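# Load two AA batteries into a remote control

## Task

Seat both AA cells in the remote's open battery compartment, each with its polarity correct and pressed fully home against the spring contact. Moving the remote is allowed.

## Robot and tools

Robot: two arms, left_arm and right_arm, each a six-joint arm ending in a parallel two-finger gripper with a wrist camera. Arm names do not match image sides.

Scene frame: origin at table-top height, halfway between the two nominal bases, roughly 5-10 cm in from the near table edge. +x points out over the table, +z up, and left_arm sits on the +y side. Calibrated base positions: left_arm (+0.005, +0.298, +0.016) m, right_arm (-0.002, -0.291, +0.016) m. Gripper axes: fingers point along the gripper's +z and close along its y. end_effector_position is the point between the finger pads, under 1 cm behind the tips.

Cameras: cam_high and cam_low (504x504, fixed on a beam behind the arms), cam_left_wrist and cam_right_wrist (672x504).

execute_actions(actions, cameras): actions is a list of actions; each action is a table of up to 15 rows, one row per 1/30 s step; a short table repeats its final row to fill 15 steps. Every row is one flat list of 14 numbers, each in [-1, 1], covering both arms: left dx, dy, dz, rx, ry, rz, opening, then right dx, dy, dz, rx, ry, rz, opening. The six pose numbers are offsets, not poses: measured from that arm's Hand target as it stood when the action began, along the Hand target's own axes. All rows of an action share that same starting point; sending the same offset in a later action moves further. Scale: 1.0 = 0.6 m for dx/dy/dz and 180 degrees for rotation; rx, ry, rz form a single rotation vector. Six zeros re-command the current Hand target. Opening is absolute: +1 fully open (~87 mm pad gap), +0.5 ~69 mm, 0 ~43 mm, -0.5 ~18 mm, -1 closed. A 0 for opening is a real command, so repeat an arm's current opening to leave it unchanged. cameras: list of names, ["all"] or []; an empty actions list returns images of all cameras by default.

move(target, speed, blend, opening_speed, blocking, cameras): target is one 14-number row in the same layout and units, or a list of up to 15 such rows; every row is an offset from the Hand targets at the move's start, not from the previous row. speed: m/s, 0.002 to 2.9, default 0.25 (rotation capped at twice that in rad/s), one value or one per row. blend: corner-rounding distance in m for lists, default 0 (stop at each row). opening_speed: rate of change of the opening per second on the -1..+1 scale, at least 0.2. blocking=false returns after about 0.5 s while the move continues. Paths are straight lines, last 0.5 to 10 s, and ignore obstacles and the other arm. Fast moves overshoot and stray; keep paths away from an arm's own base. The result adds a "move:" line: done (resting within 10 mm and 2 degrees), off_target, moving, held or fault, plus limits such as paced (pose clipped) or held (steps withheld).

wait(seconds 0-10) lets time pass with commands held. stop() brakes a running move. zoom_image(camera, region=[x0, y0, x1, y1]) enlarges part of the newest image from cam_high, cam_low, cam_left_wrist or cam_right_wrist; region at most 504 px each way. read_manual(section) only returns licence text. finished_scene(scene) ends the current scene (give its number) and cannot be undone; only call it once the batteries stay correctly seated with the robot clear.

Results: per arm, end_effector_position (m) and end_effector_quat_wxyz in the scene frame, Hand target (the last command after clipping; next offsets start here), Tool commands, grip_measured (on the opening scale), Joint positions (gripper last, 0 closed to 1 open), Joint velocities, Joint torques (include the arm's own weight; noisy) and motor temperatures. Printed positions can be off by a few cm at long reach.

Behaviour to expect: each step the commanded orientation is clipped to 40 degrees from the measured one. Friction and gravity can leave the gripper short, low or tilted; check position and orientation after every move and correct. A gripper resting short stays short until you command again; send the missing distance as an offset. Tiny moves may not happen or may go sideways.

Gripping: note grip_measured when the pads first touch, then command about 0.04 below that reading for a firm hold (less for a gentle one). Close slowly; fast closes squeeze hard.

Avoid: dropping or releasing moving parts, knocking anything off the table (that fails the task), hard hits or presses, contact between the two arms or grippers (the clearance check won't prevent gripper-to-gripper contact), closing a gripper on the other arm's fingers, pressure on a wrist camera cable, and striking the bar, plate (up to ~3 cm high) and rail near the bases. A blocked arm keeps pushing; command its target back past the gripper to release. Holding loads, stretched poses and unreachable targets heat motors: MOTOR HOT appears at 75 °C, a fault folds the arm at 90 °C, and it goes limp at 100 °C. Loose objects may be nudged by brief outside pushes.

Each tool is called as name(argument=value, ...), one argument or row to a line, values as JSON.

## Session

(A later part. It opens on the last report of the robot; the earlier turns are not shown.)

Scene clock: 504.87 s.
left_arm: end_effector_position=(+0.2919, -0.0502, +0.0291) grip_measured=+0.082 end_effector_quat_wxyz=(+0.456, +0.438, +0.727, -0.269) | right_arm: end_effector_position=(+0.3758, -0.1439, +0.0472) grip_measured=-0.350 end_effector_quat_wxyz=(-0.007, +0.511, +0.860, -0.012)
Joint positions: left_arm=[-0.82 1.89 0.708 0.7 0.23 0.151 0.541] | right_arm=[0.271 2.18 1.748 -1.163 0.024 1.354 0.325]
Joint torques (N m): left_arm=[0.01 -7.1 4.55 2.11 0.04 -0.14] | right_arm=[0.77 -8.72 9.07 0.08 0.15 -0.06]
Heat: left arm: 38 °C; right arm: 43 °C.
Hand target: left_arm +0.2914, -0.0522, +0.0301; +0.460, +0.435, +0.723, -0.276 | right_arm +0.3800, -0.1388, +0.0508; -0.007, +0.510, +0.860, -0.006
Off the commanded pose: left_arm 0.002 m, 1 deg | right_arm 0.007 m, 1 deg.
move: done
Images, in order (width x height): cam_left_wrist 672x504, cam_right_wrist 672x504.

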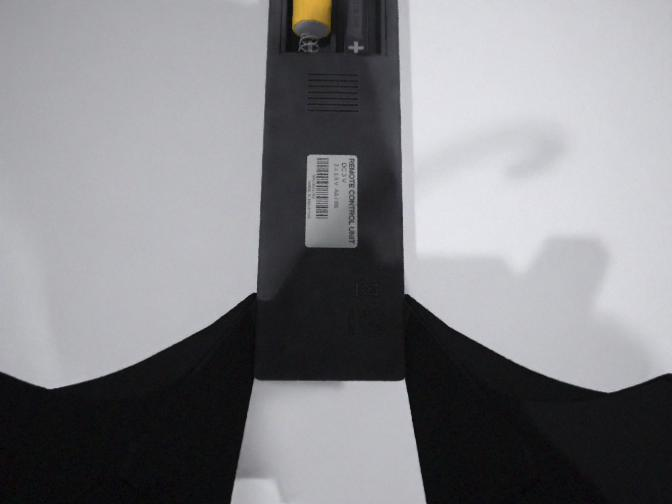

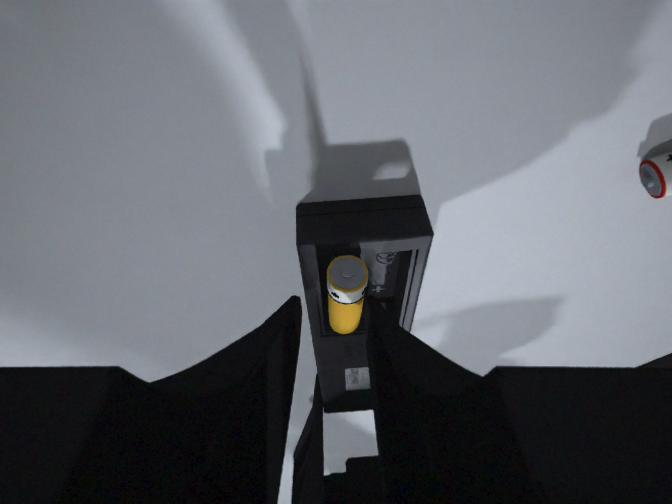

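move(
  target=[
    [0,0,0,0,0,0,-0.1,0,0,-0.025,0,0,0,-0.35],
    [0,0,0,0,0,0,-0.1,-0.006,-0.009,-0.025,0,0,0,-1],
  ],
  speed=0.08,
  cameras=["cam_right_wrist"],
)

zoom_image(
  camera="cam_right_wrist",
  region=[230, 160, 430, 360],
)

Scene clock: 518.50 s.
left_arm: end_effector_position=(+0.2919, -0.0502, +0.0291) grip_measured=+0.082 end_effector_quat_wxyz=(+0.456, +0.438, +0.727, -0.269) | right_arm: end_effector_position=(+0.3761, -0.1440, +0.0587) grip_measured=-0.970 end_effector_quat_wxyz=(-0.009, +0.510, +0.860, -0.015)
Joint positions: left_arm=[-0.82 1.89 0.708 0.7 0.23 0.151 0.541] | right_arm=[0.271 2.18 1.794 -1.215 0.024 1.354 0.015]
Joint torques (N m): left_arm=[0.01 -7.12 4.53 2.1 0.05 -0.16] | right_arm=[-0.25 -10.85 6.46 0.14 0.16 -0.17]
Heat: left arm: 38 °C; right arm: 44 °C.
Hand target: left_arm +0.2914, -0.0522, +0.0301; +0.460, +0.435, +0.723, -0.276 | right_arm +0.3772, -0.1446, +0.0659; -0.007, +0.510, +0.860, -0.006
Off the commanded pose: left_arm 0.002 m, 1 deg | right_arm 0.007 m, 1 deg.
move: done
Images, in order (width x height): cam_right_wrist 672x504.

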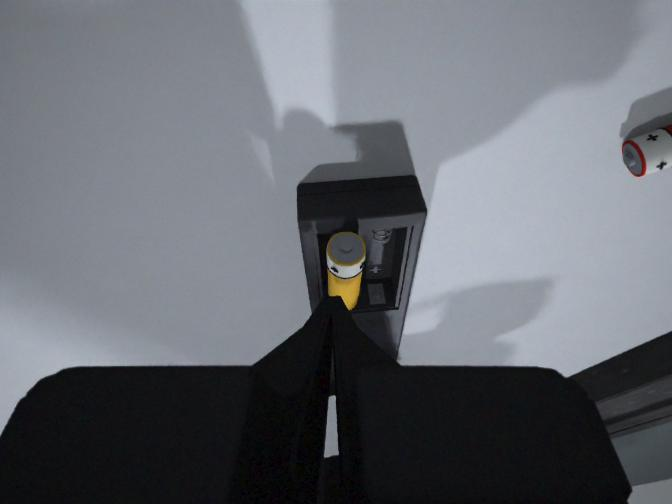

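Scaled by 2.520.

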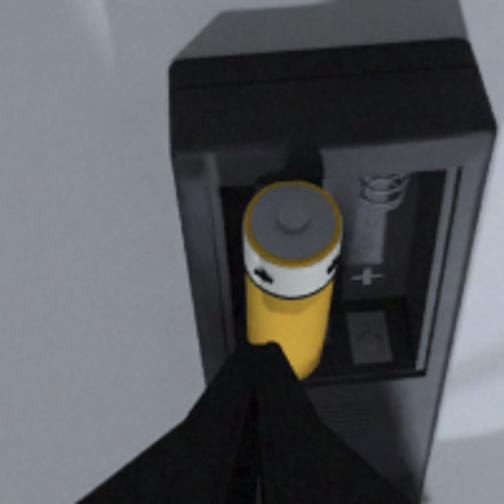

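move(
  target=[0,0,0,0,0,0,-0.1,-0.015,-0.013,-0.008,0,0,0,-1],
  speed=0.08,
  cameras=["cam_right_wrist"],
)

zoom_image(
  camera="cam_right_wrist",
  region=[230, 160, 430, 360],
)

Scene clock: 525.87 s.
left_arm: end_effector_position=(+0.2919, -0.0502, +0.0291) grip_measured=+0.082 end_effector_quat_wxyz=(+0.456, +0.438, +0.727, -0.269) | right_arm: end_effector_position=(+0.3773, -0.1558, +0.0570) grip_measured=-0.970 end_effector_quat_wxyz=(-0.012, +0.512, +0.859, -0.017)
Joint positions: left_arm=[-0.82 1.89 0.708 0.7 0.23 0.151 0.541] | right_arm=[0.243 2.18 1.787 -1.215 0.024 1.329 0.015]
Joint torques (N m): left_arm=[0.01 -7.09 4.55 2.11 0.04 -0.15] | right_arm=[0.05 -12.82 5.18 0.09 0.16 -0.16]
Motor temperatures (°C): left_arm=[25 38 34 38 23 22 25] | right_arm=[23 46 43 23 24 22 25]
Heat: left arm: 38 °C; right arm: 46 °C.
Hand target: left_arm +0.2914, -0.0522, +0.0301; +0.460, +0.435, +0.723, -0.276 | right_arm +0.3748, -0.1563, +0.0707; -0.007, +0.510, +0.860, -0.006
Off the commanded pose: left_arm 0.002 m, 1 deg | right_arm 0.014 m, 1 deg.
move: off_target (right_arm)
Images, in order (width x height): cam_right_wrist 672x504.

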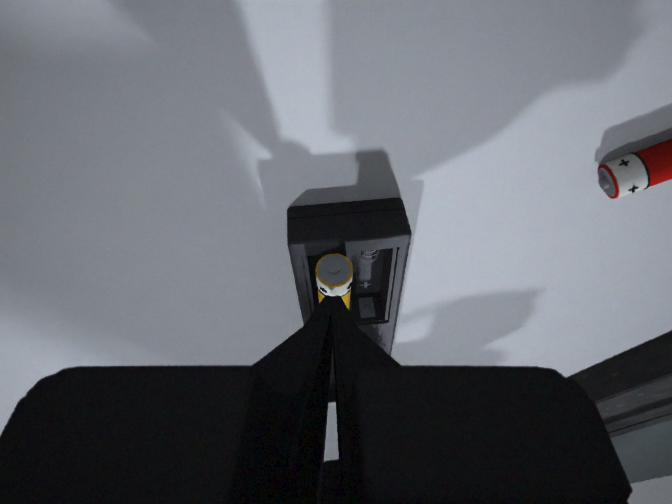

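Scaled by 2.520.

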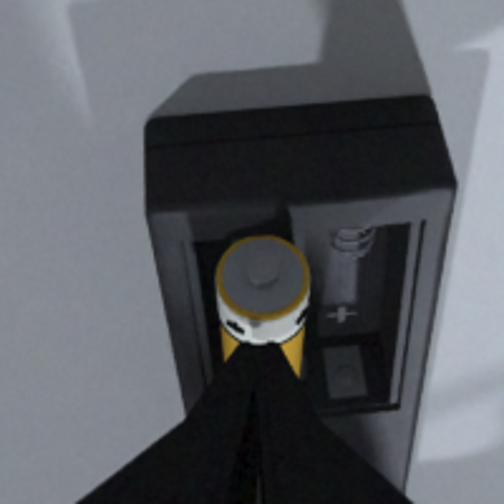

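move(
  target=[0,0,0,0,0,0,-0.1,0,0,0.074,0,0,0,-1],
  speed=0.03,
  cameras=["cam_right_wrist","cam_left_wrist"],
)

zoom_image(
  camera="cam_right_wrist",
  region=[230, 180, 430, 380],
)

zoom_image(
  camera="cam_left_wrist",
  region=[270, 0, 420, 80],
)

Scene clock: 535.60 s.
left_arm: end_effector_position=(+0.2919, -0.0502, +0.0291) grip_measured=+0.082 end_effector_quat_wxyz=(+0.456, +0.438, +0.727, -0.269) | right_arm: end_effector_position=(+0.3659, -0.1570, +0.0317) grip_measured=-0.970 end_effector_quat_wxyz=(-0.023, +0.509, +0.860, -0.020)
Joint positions: left_arm=[-0.82 1.89 0.708 0.7 0.23 0.151 0.541] | right_arm=[0.242 2.177 1.677 -1.127 0.013 1.321 0.015]
Joint torques (N m): left_arm=[-0.01 -7.12 4.51 2.1 0.04 -0.15] | right_arm=[0.01 -9.74 3.81 0.68 0.23 -0.1]
Heat: left arm: 39 °C; right arm: 49 °C.
Hand target: left_arm +0.2914, -0.0522, +0.0301; +0.460, +0.435, +0.723, -0.276 | right_arm +0.3740, -0.1563, +0.0264; -0.007, +0.510, +0.860, -0.006
Off the commanded pose: left_arm 0.002 m, 1 deg | right_arm 0.010 m, 2 deg.
move: done
Images, in order (width x height): cam_left_wrist 672x504, cam_right_wrist 672x504.

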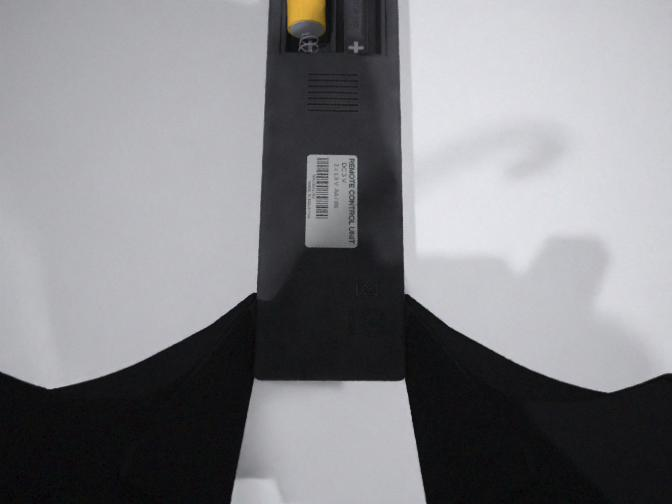

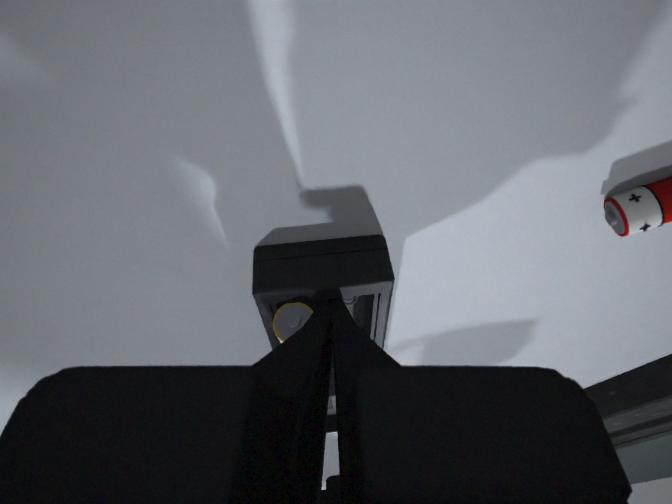

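Scaled by 2.520.

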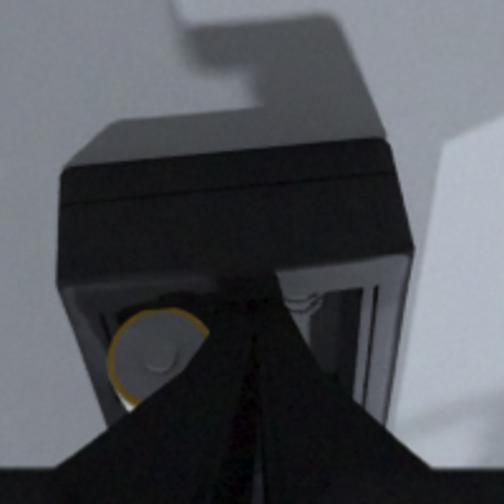

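Scaled by 3.360.

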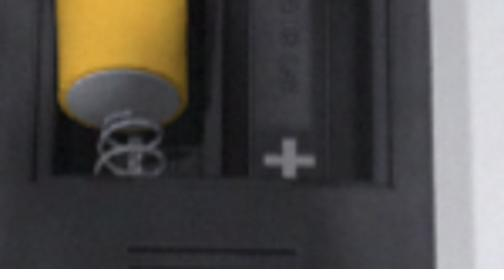

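move(
  target=[
    [0,0,0,0,0,0,-0.1,0,0,-0.05,0,0,0,-1],
    [0,0,0,0,0,0,-0.1,0.004,0.016,-0.05,0,0,0,-1],
  ],
  speed=0.08,
  cameras=["cam_right_wrist"],
)

zoom_image(
  camera="cam_right_wrist",
  region=[230, 160, 430, 360],
)

zoom_image(
  camera="cam_right_wrist",
  region=[280, 200, 380, 300],
)

Scene clock: 552.83 s.
left_arm: end_effector_position=(+0.2920, -0.0501, +0.0291) grip_measured=+0.082 end_effector_quat_wxyz=(+0.456, +0.437, +0.727, -0.269) | right_arm: end_effector_position=(+0.3770, -0.1545, +0.0513) grip_measured=-0.970 end_effector_quat_wxyz=(-0.013, +0.509, +0.860, -0.010)
Joint positions: left_arm=[-0.82 1.89 0.708 0.7 0.229 0.151 0.541] | right_arm=[0.242 2.177 1.758 -1.181 0.013 1.321 0.015]
Joint torques (N m): left_arm=[0.01 -7.09 4.51 2.11 0.06 -0.15] | right_arm=[1.17 -9.11 8.98 0.04 0.25 0.03]
Heat: left arm: 39 °C; right arm: 46 °C.
Hand target: left_arm +0.2914, -0.0522, +0.0301; +0.459, +0.435, +0.723, -0.276 | right_arm +0.3819, -0.1495, +0.0562; -0.007, +0.510, +0.860, -0.006
Off the commanded pose: left_arm 0.002 m, 1 deg | right_arm 0.009 m, 1 deg.
move: done
Images, in order (width x height): cam_right_wrist 672x504.

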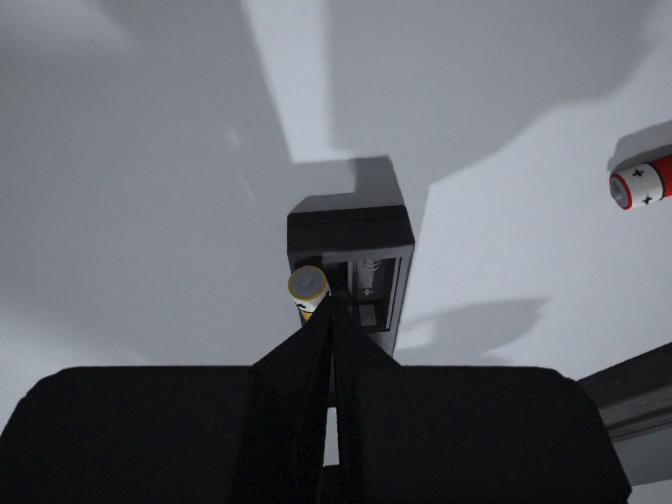

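Scaled by 2.520.

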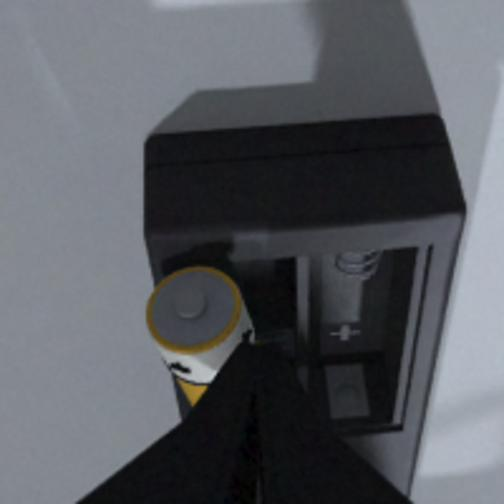

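Scaled by 5.040.

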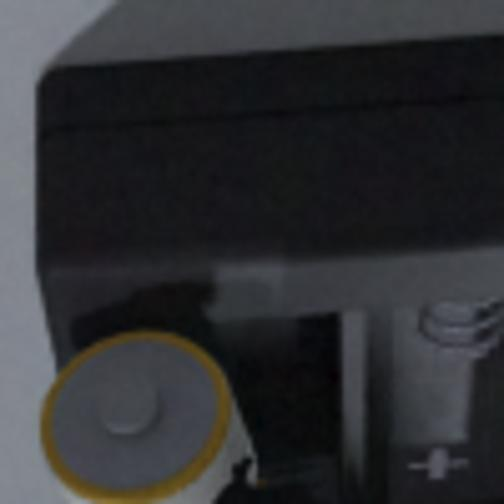

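move(
  target=[0,0,0,0,0,0,-0.1,-0.04,0.006,-0.045,0,0,0,-0.2],
  speed=0.12,
  cameras=["cam_right_wrist","cam_left_wrist"],
)

zoom_image(
  camera="cam_right_wrist",
  region=[230, 160, 430, 360],
)

zoom_image(
  camera="cam_left_wrist",
  region=[270, 0, 420, 80],
)

Scene clock: 562.73 s.
left_arm: end_effector_position=(+0.2932, -0.0493, +0.0291) grip_measured=+0.082 end_effector_quat_wxyz=(+0.457, +0.435, +0.728, -0.267) | right_arm: end_effector_position=(+0.3930, -0.1697, +0.0786) grip_measured=-0.200 end_effector_quat_wxyz=(-0.012, +0.514, +0.858, -0.008)
Joint positions: left_arm=[-0.819 1.89 0.708 0.7 0.225 0.15 0.541] | right_arm=[0.198 2.208 1.919 -1.306 0.013 1.288 0.4]
Joint torques (N m): left_arm=[-0.18 -7.13 4.51 2.1 0.11 -0.13] | right_arm=[0.44 -9.2 9.22 0.06 0.27 -0.19]
Heat: left arm: 39 °C; right arm: 45 °C.
Hand target: left_arm +0.2914, -0.0523, +0.0301; +0.460, +0.435, +0.723, -0.276 | right_arm +0.3970, -0.1687, +0.0830; -0.007, +0.510, +0.860, -0.006
Off the commanded pose: left_arm 0.004 m, 1 deg | right_arm 0.006 m, 1 deg.
move: done
Images, in order (width x height): cam_left_wrist 672x504, cam_right_wrist 672x504.

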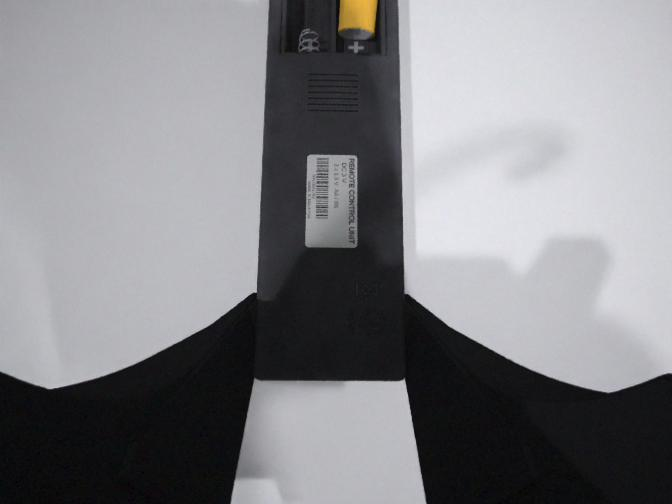

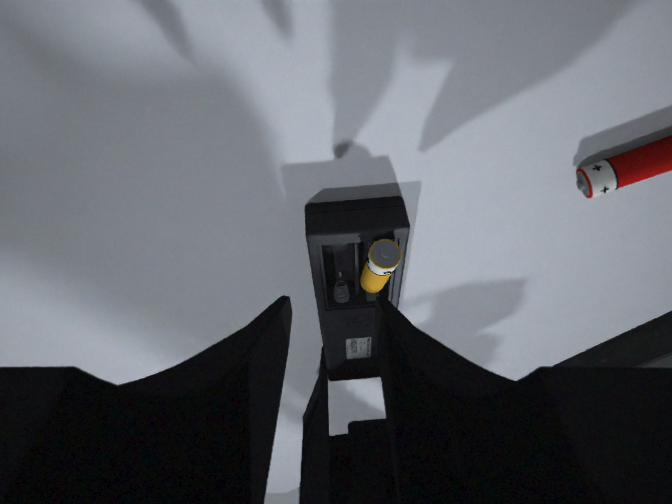

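Scaled by 2.520.

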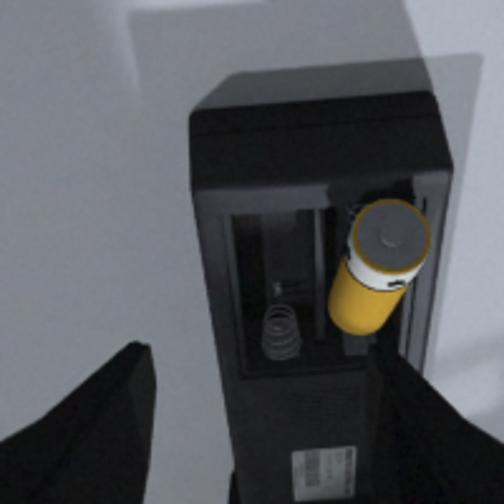

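Scaled by 3.360.

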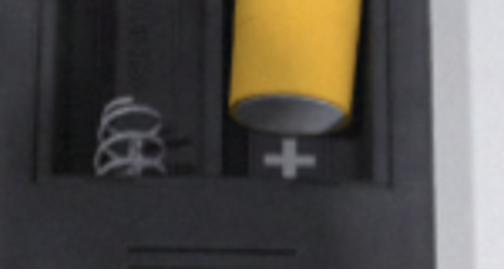

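move(
  target=[
    [0,0,0,0,0,0,-0.1,0.044,-0.043,0.02,0,-0.11,0,-0.3],
    [0,0,0,0,0,0,-0.1,0.052,-0.043,0.06,0,-0.11,0,-0.3],
  ],
  speed=0.08,
  cameras=["cam_right_wrist"],
)

zoom_image(
  camera="cam_right_wrist",
  region=[230, 180, 430, 380],
)

Scene clock: 584.83 s.
left_arm: end_effector_position=(+0.2931, -0.0494, +0.0291) grip_measured=+0.082 end_effector_quat_wxyz=(+0.457, +0.436, +0.728, -0.268) | right_arm: end_effector_position=(+0.3541, -0.1547, +0.0406) grip_measured=-0.300 end_effector_quat_wxyz=(+0.121, +0.496, +0.853, -0.103)
Joint positions: left_arm=[-0.819 1.89 0.708 0.7 0.226 0.15 0.541] | right_arm=[0.404 2.076 1.57 -1.09 0.335 1.472 0.35]
Joint torques (N m): left_arm=[-0.13 -7.12 4.51 2.11 0.1 -0.14] | right_arm=[0.95 -10.81 5.05 0.35 0.62 0.07]
Heat: left arm: 39 °C; right arm: 47 °C.
Hand target: left_arm +0.2913, -0.0523, +0.0301; +0.460, +0.435, +0.723, -0.276 | right_arm +0.3588, -0.1539, +0.0475; +0.141, +0.501, +0.849, -0.094
Off the commanded pose: left_arm 0.003 m, 1 deg | right_arm 0.008 m, 3 deg.
move: off_target (right_arm)
Images, in order (width x height): cam_right_wrist 672x504.

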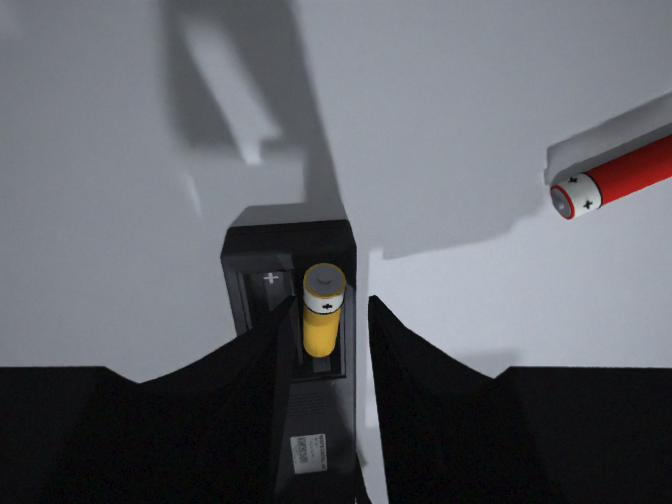

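Scaled by 2.520.

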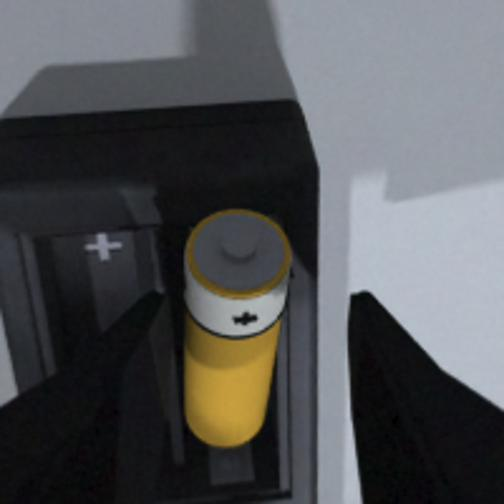

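move(
  target=[
    [0,0,0,0,0,0,-0.1,0,0.006,-0.003,0,0,0,-0.3],
    [0,0,0,0,0,0,-0.1,0,0.006,-0.003,0,0,0,-0.75],
    [0,0,0,0,0,0,-0.1,-0.03,0.006,-0.08,0,0,0,-0.8],
  ],
  speed=0.07,
  opening_speed=0.5,
  cameras=["cam_right_wrist"],
)

zoom_image(
  camera="cam_right_wrist",
  region=[230, 180, 430, 380],
)

Scene clock: 599.10 s.
left_arm: end_effector_position=(+0.2918, -0.0502, +0.0293) grip_measured=+0.082 end_effector_quat_wxyz=(+0.455, +0.437, +0.727, -0.271) | right_arm: end_effector_position=(+0.3545, -0.1549, +0.0751) grip_measured=-0.583 end_effector_quat_wxyz=(+0.114, +0.496, +0.853, -0.113)
Joint positions: left_arm=[-0.819 1.89 0.708 0.7 0.234 0.15 0.541] | right_arm=[0.405 2.076 1.708 -1.254 0.336 1.477 0.209]
Joint torques (N m): left_arm=[-0.17 -7.1 4.49 2.1 0 -0.13] | right_arm=[0.92 -12.21 9.2 0.03 0.6 0.02]
Heat: left arm: 39 °C; right arm: 46 °C.
Hand target: left_arm +0.2913, -0.0523, +0.0301; +0.460, +0.435, +0.723, -0.276 | right_arm +0.3632, -0.1526, +0.0987; +0.141, +0.501, +0.849, -0.094
Off the commanded pose: left_arm 0.002 m, 1 deg | right_arm 0.025 m, 4 deg.
move: off_target (right_arm); target 2's new opening was sent with right_arm's hand 0.012 m and 3 deg from that target; target 3's new opening was sent with right_arm's hand 0.025 m and 4 deg from that target
Images, in order (width x height): cam_right_wrist 672x504.

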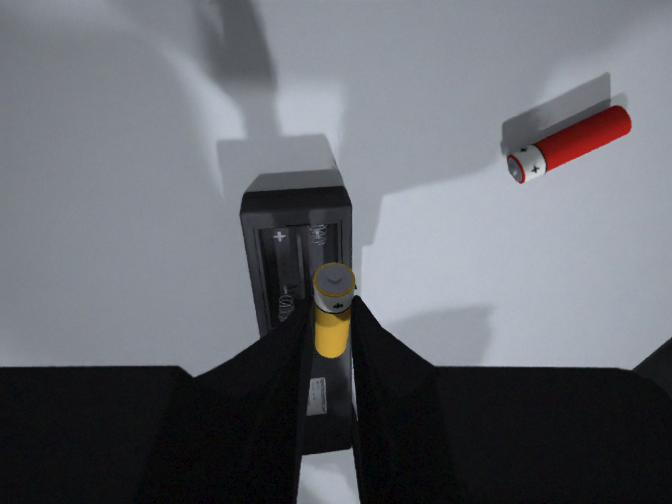

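Scaled by 2.520.

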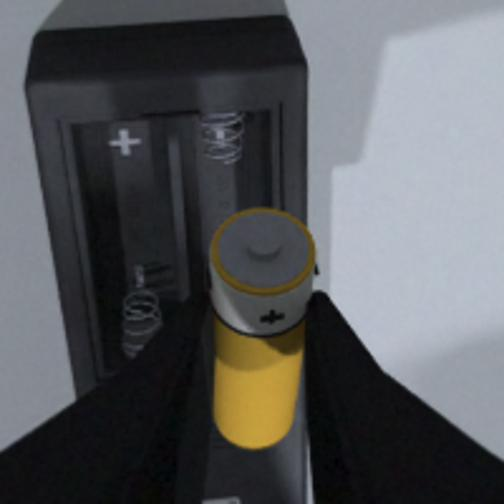

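move(
  target=[0,0,0,0,0,0,-0.1,0.035,0.044,0.045,0,-0.05,-0.02,-0.8],
  speed=0.07,
  cameras=["cam_right_wrist","cam_left_wrist"],
)

zoom_image(
  camera="cam_right_wrist",
  region=[230, 180, 430, 380],
)

zoom_image(
  camera="cam_left_wrist",
  region=[270, 0, 420, 80],
)

Scene clock: 632.93 s.
left_arm: end_effector_position=(+0.2918, -0.0502, +0.0293) grip_measured=+0.082 end_effector_quat_wxyz=(+0.455, +0.437, +0.727, -0.271) | right_arm: end_effector_position=(+0.3671, -0.1361, +0.0601) grip_measured=-0.583 end_effector_quat_wxyz=(+0.181, +0.458, +0.857, -0.150)
Joint positions: left_arm=[-0.819 1.89 0.708 0.7 0.234 0.15 0.541] | right_arm=[0.503 2.163 1.763 -1.236 0.489 1.511 0.209]
Joint torques (N m): left_arm=[-0.17 -7.12 4.49 2.11 0.02 -0.14] | right_arm=[0.84 -8.92 9.18 0.28 0.7 0.06]
Heat: left arm: 40 °C; right arm: 48 °C.
Hand target: left_arm +0.2913, -0.0523, +0.0301; +0.460, +0.435, +0.723, -0.276 | right_arm +0.3806, -0.1307, +0.0659; +0.204, +0.465, +0.850, -0.137
Off the commanded pose: left_arm 0.002 m, 1 deg | right_arm 0.016 m, 3 deg.
move: off_target (right_arm)
Images, in order (width x height): cam_left_wrist 672x504, cam_right_wrist 672x504.

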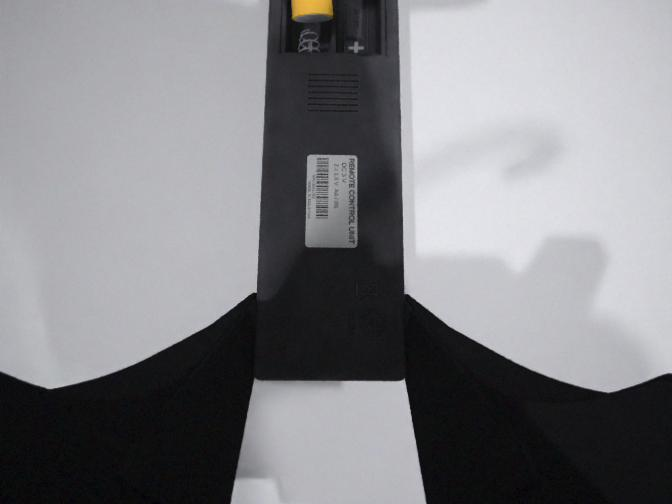

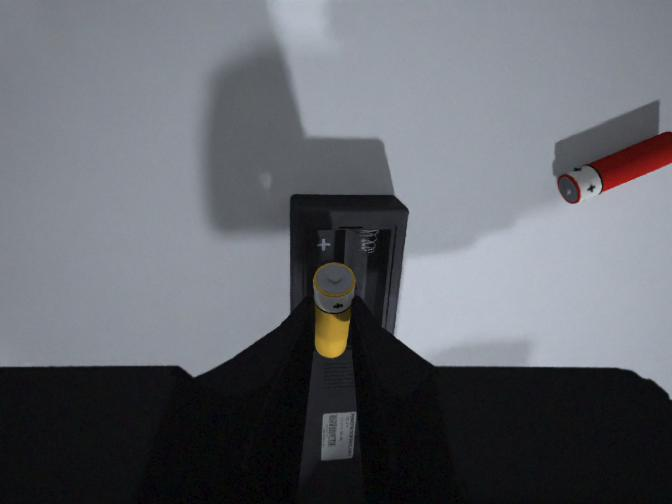

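Scaled by 2.520.

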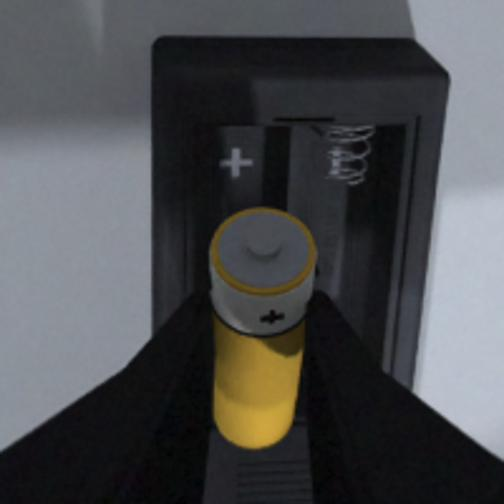

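Scaled by 3.360.

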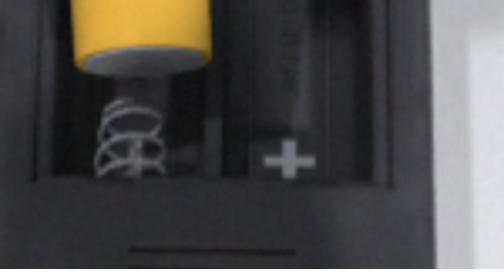

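move(
  target=[
    [0,0,0,0,0,0,-0.1,0.011,0.005,0.021,0,0,-0.02,-0.8],
    [0,0,0,0,0,0,-0.1,0.034,0.005,0.012,0,0,-0.02,-0.85],
  ],
  speed=0.05,
  cameras=["cam_right_wrist","cam_left_wrist"],
)

zoom_image(
  camera="cam_right_wrist",
  region=[230, 180, 430, 380],
)

zoom_image(
  camera="cam_left_wrist",
  region=[270, 0, 420, 80],
)

Scene clock: 652.87 s.
left_arm: end_effector_position=(+0.2918, -0.0502, +0.0293) grip_measured=+0.082 end_effector_quat_wxyz=(+0.455, +0.437, +0.727, -0.271) | right_arm: end_effector_position=(+0.3706, -0.1314, +0.0528) grip_measured=-0.584 end_effector_quat_wxyz=(+0.199, +0.432, +0.865, -0.159)
Joint positions: left_arm=[-0.819 1.89 0.708 0.7 0.234 0.15 0.541] | right_arm=[0.526 2.187 1.763 -1.207 0.53 1.479 0.208]
Joint torques (N m): left_arm=[-0.16 -7.13 4.52 2.1 0 -0.14] | right_arm=[1.84 -8.05 8.36 0.26 0.32 0.16]
Heat: left arm: 40 °C; right arm: 49 °C.
Hand target: left_arm +0.2913, -0.0523, +0.0301; +0.460, +0.435, +0.723, -0.276 | right_arm +0.3749, -0.1172, +0.0498; +0.200, +0.438, +0.865, -0.143
Off the commanded pose: left_arm 0.002 m, 1 deg | right_arm 0.015 m, 2 deg.
move: off_target (right_arm); target 2's new opening was sent with right_arm's hand 0.015 m and 2 deg from that target
Images, in order (width x height): cam_left_wrist 672x504, cam_right_wrist 672x504.

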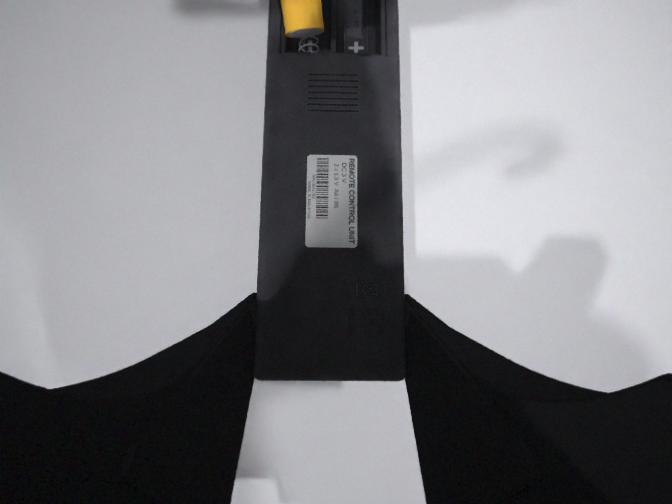

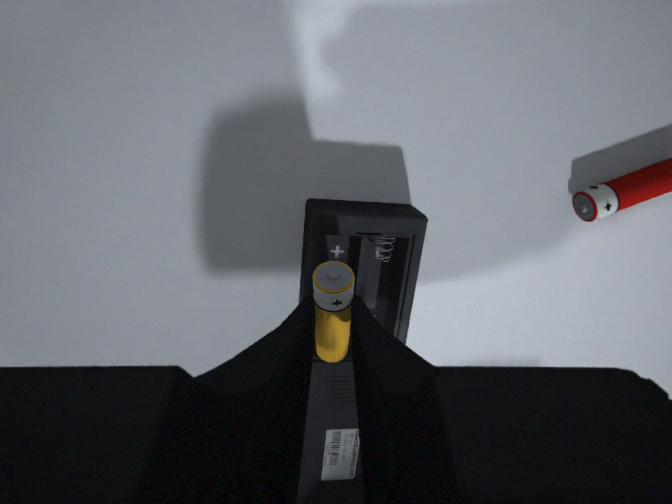

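Scaled by 2.520.

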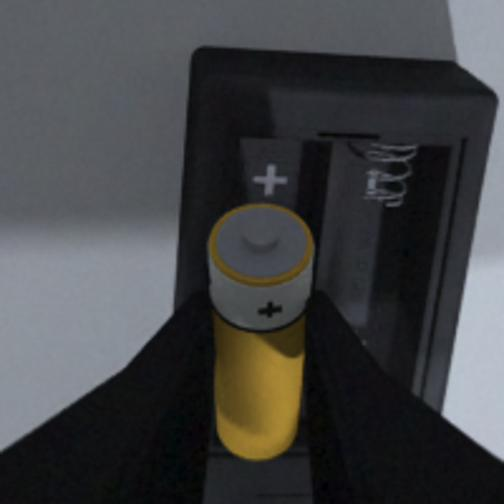

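Scaled by 3.360.

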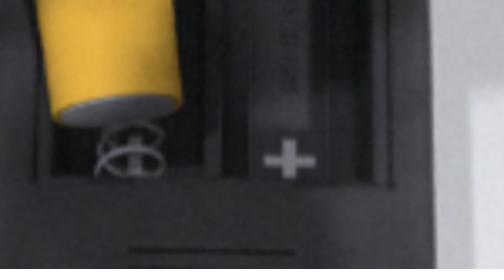

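move(
  target=[
    [0,0,0,0,0,0,-0.1,-0.014,-0.006,0.008,0,0,0.024,-0.85],
    [0,0,0,0,0,0,-0.1,-0.004,-0.006,0.026,0,0,0.024,-0.85],
    [0,0,0,0,0,0,-0.1,0.016,-0.006,0.016,0,0,0.024,-0.85],
  ],
  speed=0.05,
  cameras=["cam_right_wrist","cam_left_wrist"],
)

zoom_image(
  camera="cam_right_wrist",
  region=[230, 180, 430, 380],
)

zoom_image(
  camera="cam_left_wrist",
  region=[270, 0, 420, 80],
)

Scene clock: 662.77 s.
left_arm: end_effector_position=(+0.2919, -0.0502, +0.0293) grip_measured=+0.082 end_effector_quat_wxyz=(+0.455, +0.437, +0.727, -0.271) | right_arm: end_effector_position=(+0.3717, -0.1349, +0.0434) grip_measured=-0.586 end_effector_quat_wxyz=(+0.212, +0.464, +0.845, -0.160)
Joint positions: left_arm=[-0.819 1.89 0.708 0.7 0.234 0.15 0.541] | right_arm=[0.526 2.187 1.721 -1.174 0.551 1.559 0.207]
Joint torques (N m): left_arm=[-0.14 -7.06 4.52 2.11 0.01 -0.13] | right_arm=[2.67 -9.4 4.77 0.43 0.11 0.21]
Heat: left arm: 40 °C; right arm: 47 °C.
Hand target: left_arm +0.2913, -0.0523, +0.0301; +0.460, +0.435, +0.723, -0.276 | right_arm +0.3689, -0.1165, +0.0371; +0.205, +0.471, +0.847, -0.136
Off the commanded pose: left_arm 0.002 m, 1 deg | right_arm 0.020 m, 3 deg.
move: off_target (right_arm)
Images, in order (width x height): cam_left_wrist 672x504, cam_right_wrist 672x504.

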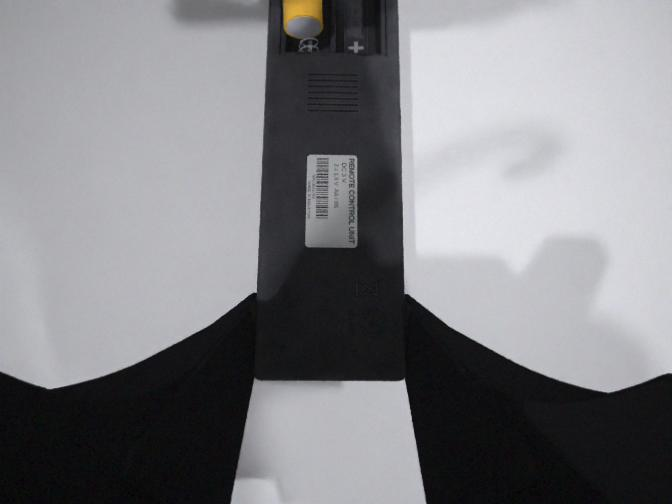

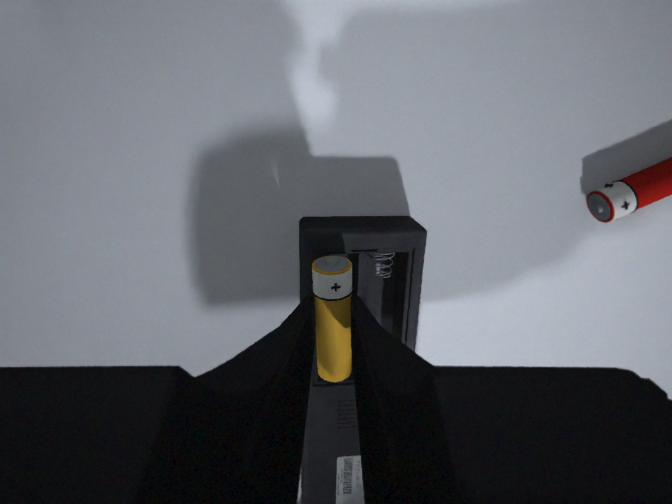

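Scaled by 2.520.

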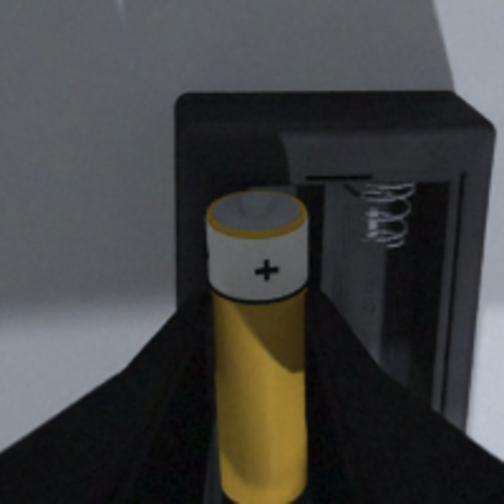

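Scaled by 3.360.

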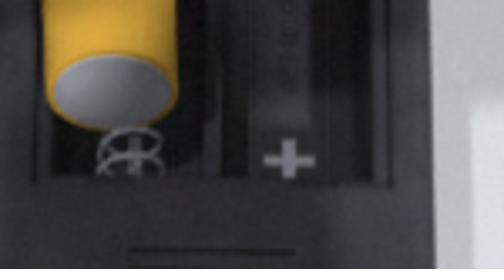

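move(
  target=[
    [0,0,0,0,0,0,-0.1,-0.022,-0.006,-0.016,0,0,0,-0.85],
    [0,0,0,0,0,0,-0.1,-0.018,-0.009,-0.008,0,0,0,-0.85],
  ],
  speed=0.05,
  cameras=["cam_right_wrist","cam_left_wrist"],
)

zoom_image(
  camera="cam_right_wrist",
  region=[230, 180, 430, 380],
)

zoom_image(
  camera="cam_left_wrist",
  region=[270, 0, 420, 80],
)

Scene clock: 682.03 s.
left_arm: end_effector_position=(+0.2919, -0.0502, +0.0293) grip_measured=+0.082 end_effector_quat_wxyz=(+0.455, +0.437, +0.727, -0.271) | right_arm: end_effector_position=(+0.3708, -0.1355, +0.0430) grip_measured=-0.587 end_effector_quat_wxyz=(+0.212, +0.464, +0.845, -0.160)
Joint positions: left_arm=[-0.819 1.89 0.708 0.7 0.234 0.15 0.541] | right_arm=[0.526 2.185 1.716 -1.173 0.551 1.56 0.207]
Joint torques (N m): left_arm=[-0.12 -7.09 4.46 2.11 0.02 -0.13] | right_arm=[1.07 -11.6 4.4 0.31 0.12 0]
Heat: left arm: 40 °C; right arm: 46 °C.
Hand target: left_arm +0.2913, -0.0523, +0.0301; +0.460, +0.435, +0.723, -0.276 | right_arm +0.3683, -0.1254, +0.0465; +0.205, +0.471, +0.847, -0.136
Off the commanded pose: left_arm 0.002 m, 1 deg | right_arm 0.011 m, 3 deg.
move: off_target (right_arm)
Images, in order (width x height): cam_left_wrist 672x504, cam_right_wrist 672x504.

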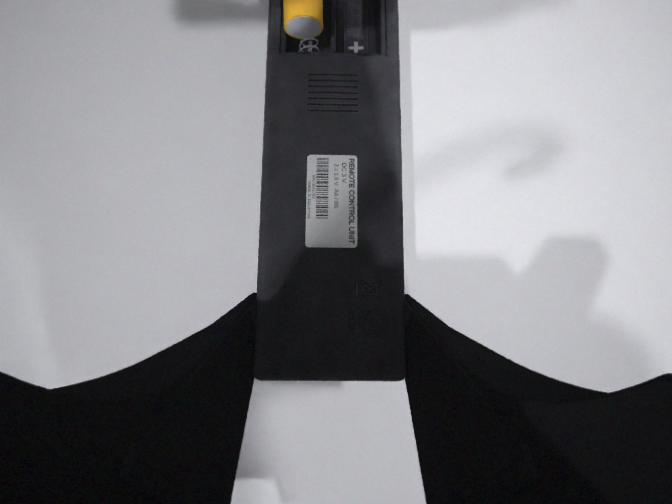

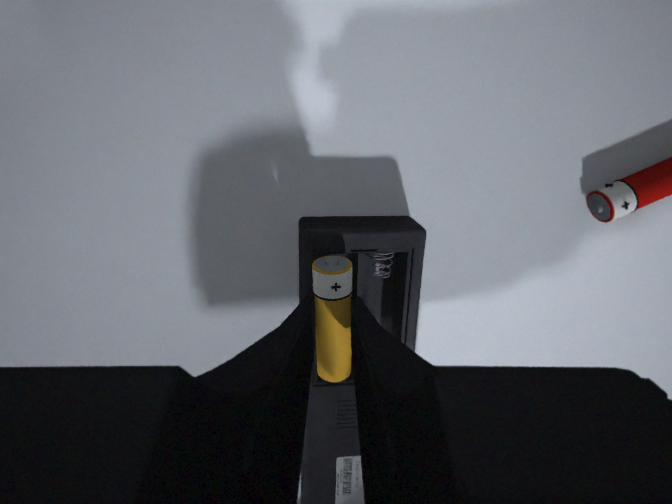

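Scaled by 2.520.

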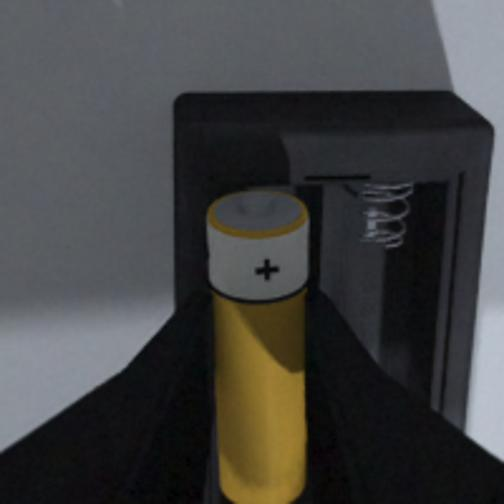

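Scaled by 3.360.

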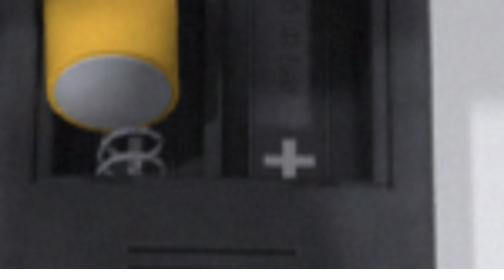

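move(
  target=[0,0,0,0,0,0,-0.1,-0.015,-0.013,-0.022,0,0,0,-0.85],
  speed=0.05,
  cameras=["cam_right_wrist","cam_left_wrist"],
)

zoom_image(
  camera="cam_right_wrist",
  region=[230, 180, 430, 380],
)

zoom_image(
  camera="cam_left_wrist",
  region=[270, 0, 420, 80],
)

Scene clock: 689.97 s.
left_arm: end_effector_position=(+0.2919, -0.0502, +0.0293) grip_measured=+0.082 end_effector_quat_wxyz=(+0.455, +0.437, +0.727, -0.271) | right_arm: end_effector_position=(+0.3665, -0.1327, +0.0483) grip_measured=-0.587 end_effector_quat_wxyz=(+0.203, +0.467, +0.847, -0.150)
Joint positions: left_arm=[-0.819 1.89 0.708 0.7 0.234 0.15 0.541] | right_arm=[0.526 2.16 1.703 -1.175 0.524 1.56 0.207]
Joint torques (N m): left_arm=[-0.14 -7.13 4.52 2.11 0 -0.13] | right_arm=[0.58 -12.93 5.09 0.02 0.36 -0.05]
Heat: left arm: 40 °C; right arm: 49 °C.
Hand target: left_arm +0.2913, -0.0523, +0.0301; +0.460, +0.435, +0.723, -0.276 | right_arm +0.3631, -0.1304, +0.0628; +0.205, +0.471, +0.847, -0.136
Off the commanded pose: left_arm 0.002 m, 1 deg | right_arm 0.015 m, 2 deg.
move: off_target (right_arm)
Images, in order (width x height): cam_left_wrist 672x504, cam_right_wrist 672x504.

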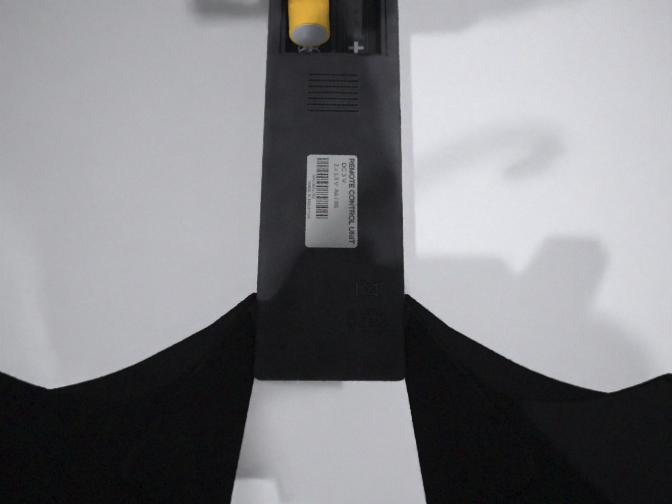

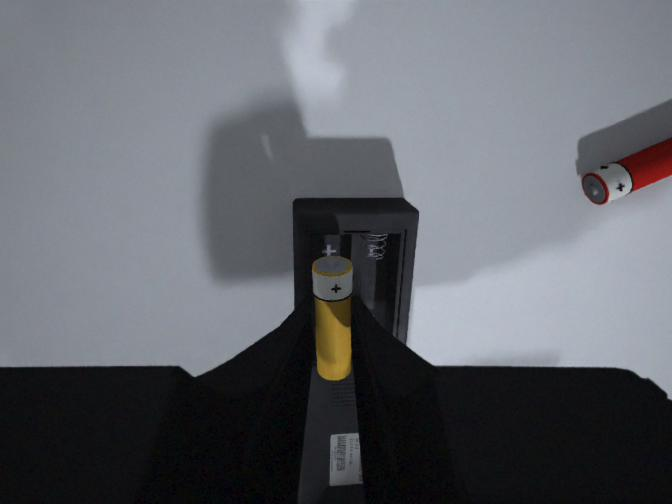

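Scaled by 2.520.

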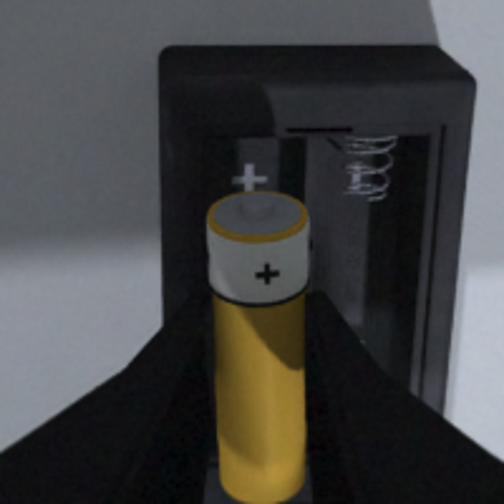

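Scaled by 3.360.

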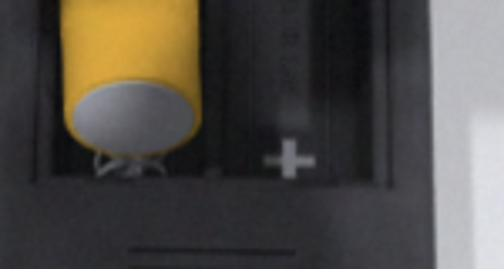

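move(
  target=[
    [0,0,0,0,0,0,-0.1,-0.021,-0.003,0.011,0,0,0,-0.85],
    [0,0,0,0,0,0,-0.1,-0.004,-0.003,0.042,0,0,0,-0.85],
  ],
  speed=0.05,
  cameras=["cam_right_wrist","cam_left_wrist"],
)

zoom_image(
  camera="cam_right_wrist",
  region=[230, 180, 430, 380],
)

zoom_image(
  camera="cam_left_wrist",
  region=[270, 0, 420, 80],
)

Scene clock: 702.37 s.
left_arm: end_effector_position=(+0.2919, -0.0502, +0.0293) grip_measured=+0.082 end_effector_quat_wxyz=(+0.455, +0.437, +0.727, -0.271) | right_arm: end_effector_position=(+0.3639, -0.1475, +0.0428) grip_measured=-0.587 end_effector_quat_wxyz=(+0.199, +0.466, +0.848, -0.154)
Joint positions: left_arm=[-0.819 1.89 0.708 0.7 0.234 0.15 0.541] | right_arm=[0.496 2.132 1.639 -1.131 0.524 1.526 0.207]
Joint torques (N m): left_arm=[-0.13 -7.15 4.46 2.1 0.01 -0.14] | right_arm=[0.12 -10.28 3.99 0.54 0.39 -0.12]
Heat: left arm: 40 °C; right arm: 50 °C.
Hand target: left_arm +0.2913, -0.0523, +0.0301; +0.460, +0.435, +0.723, -0.276 | right_arm +0.3681, -0.1439, +0.0418; +0.205, +0.471, +0.847, -0.136
Off the commanded pose: left_arm 0.002 m, 1 deg | right_arm 0.006 m, 2 deg.
move: done
Images, in order (width x height): cam_left_wrist 672x504, cam_right_wrist 672x504.

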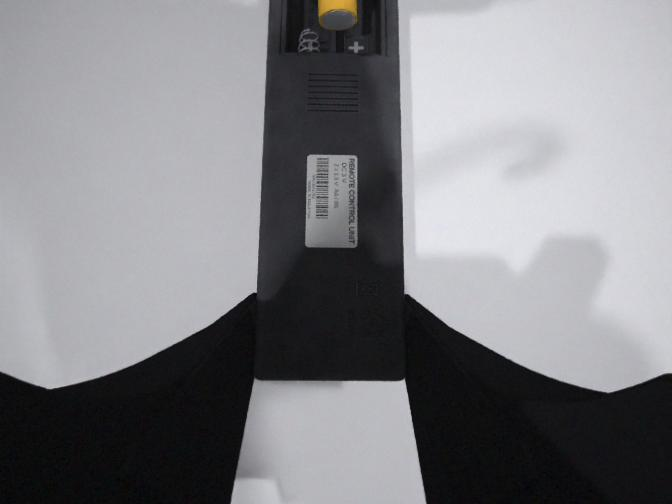

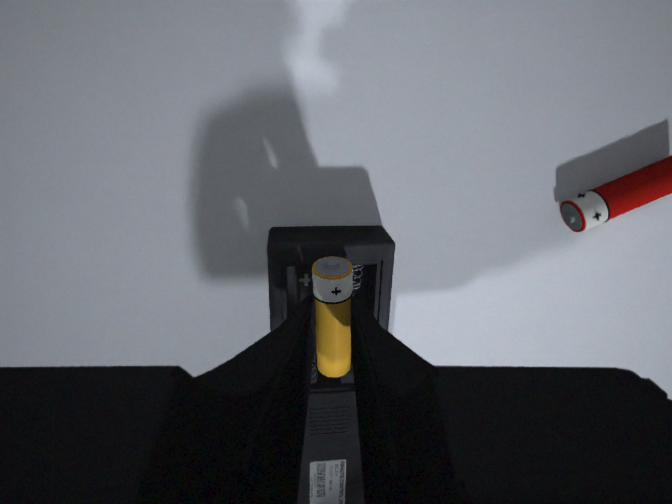

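Scaled by 2.520.

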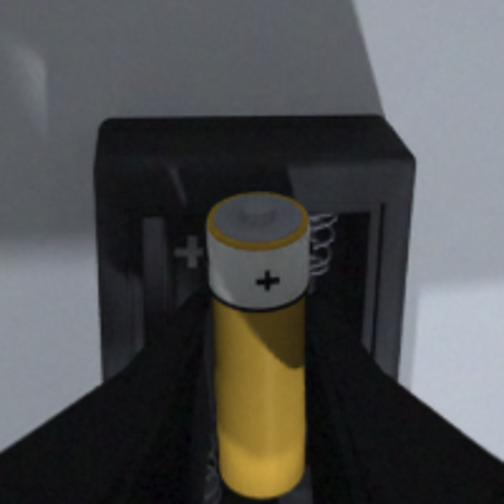

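Scaled by 3.360.

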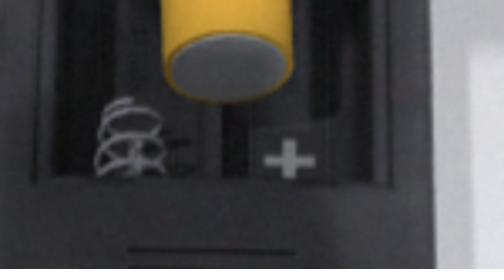

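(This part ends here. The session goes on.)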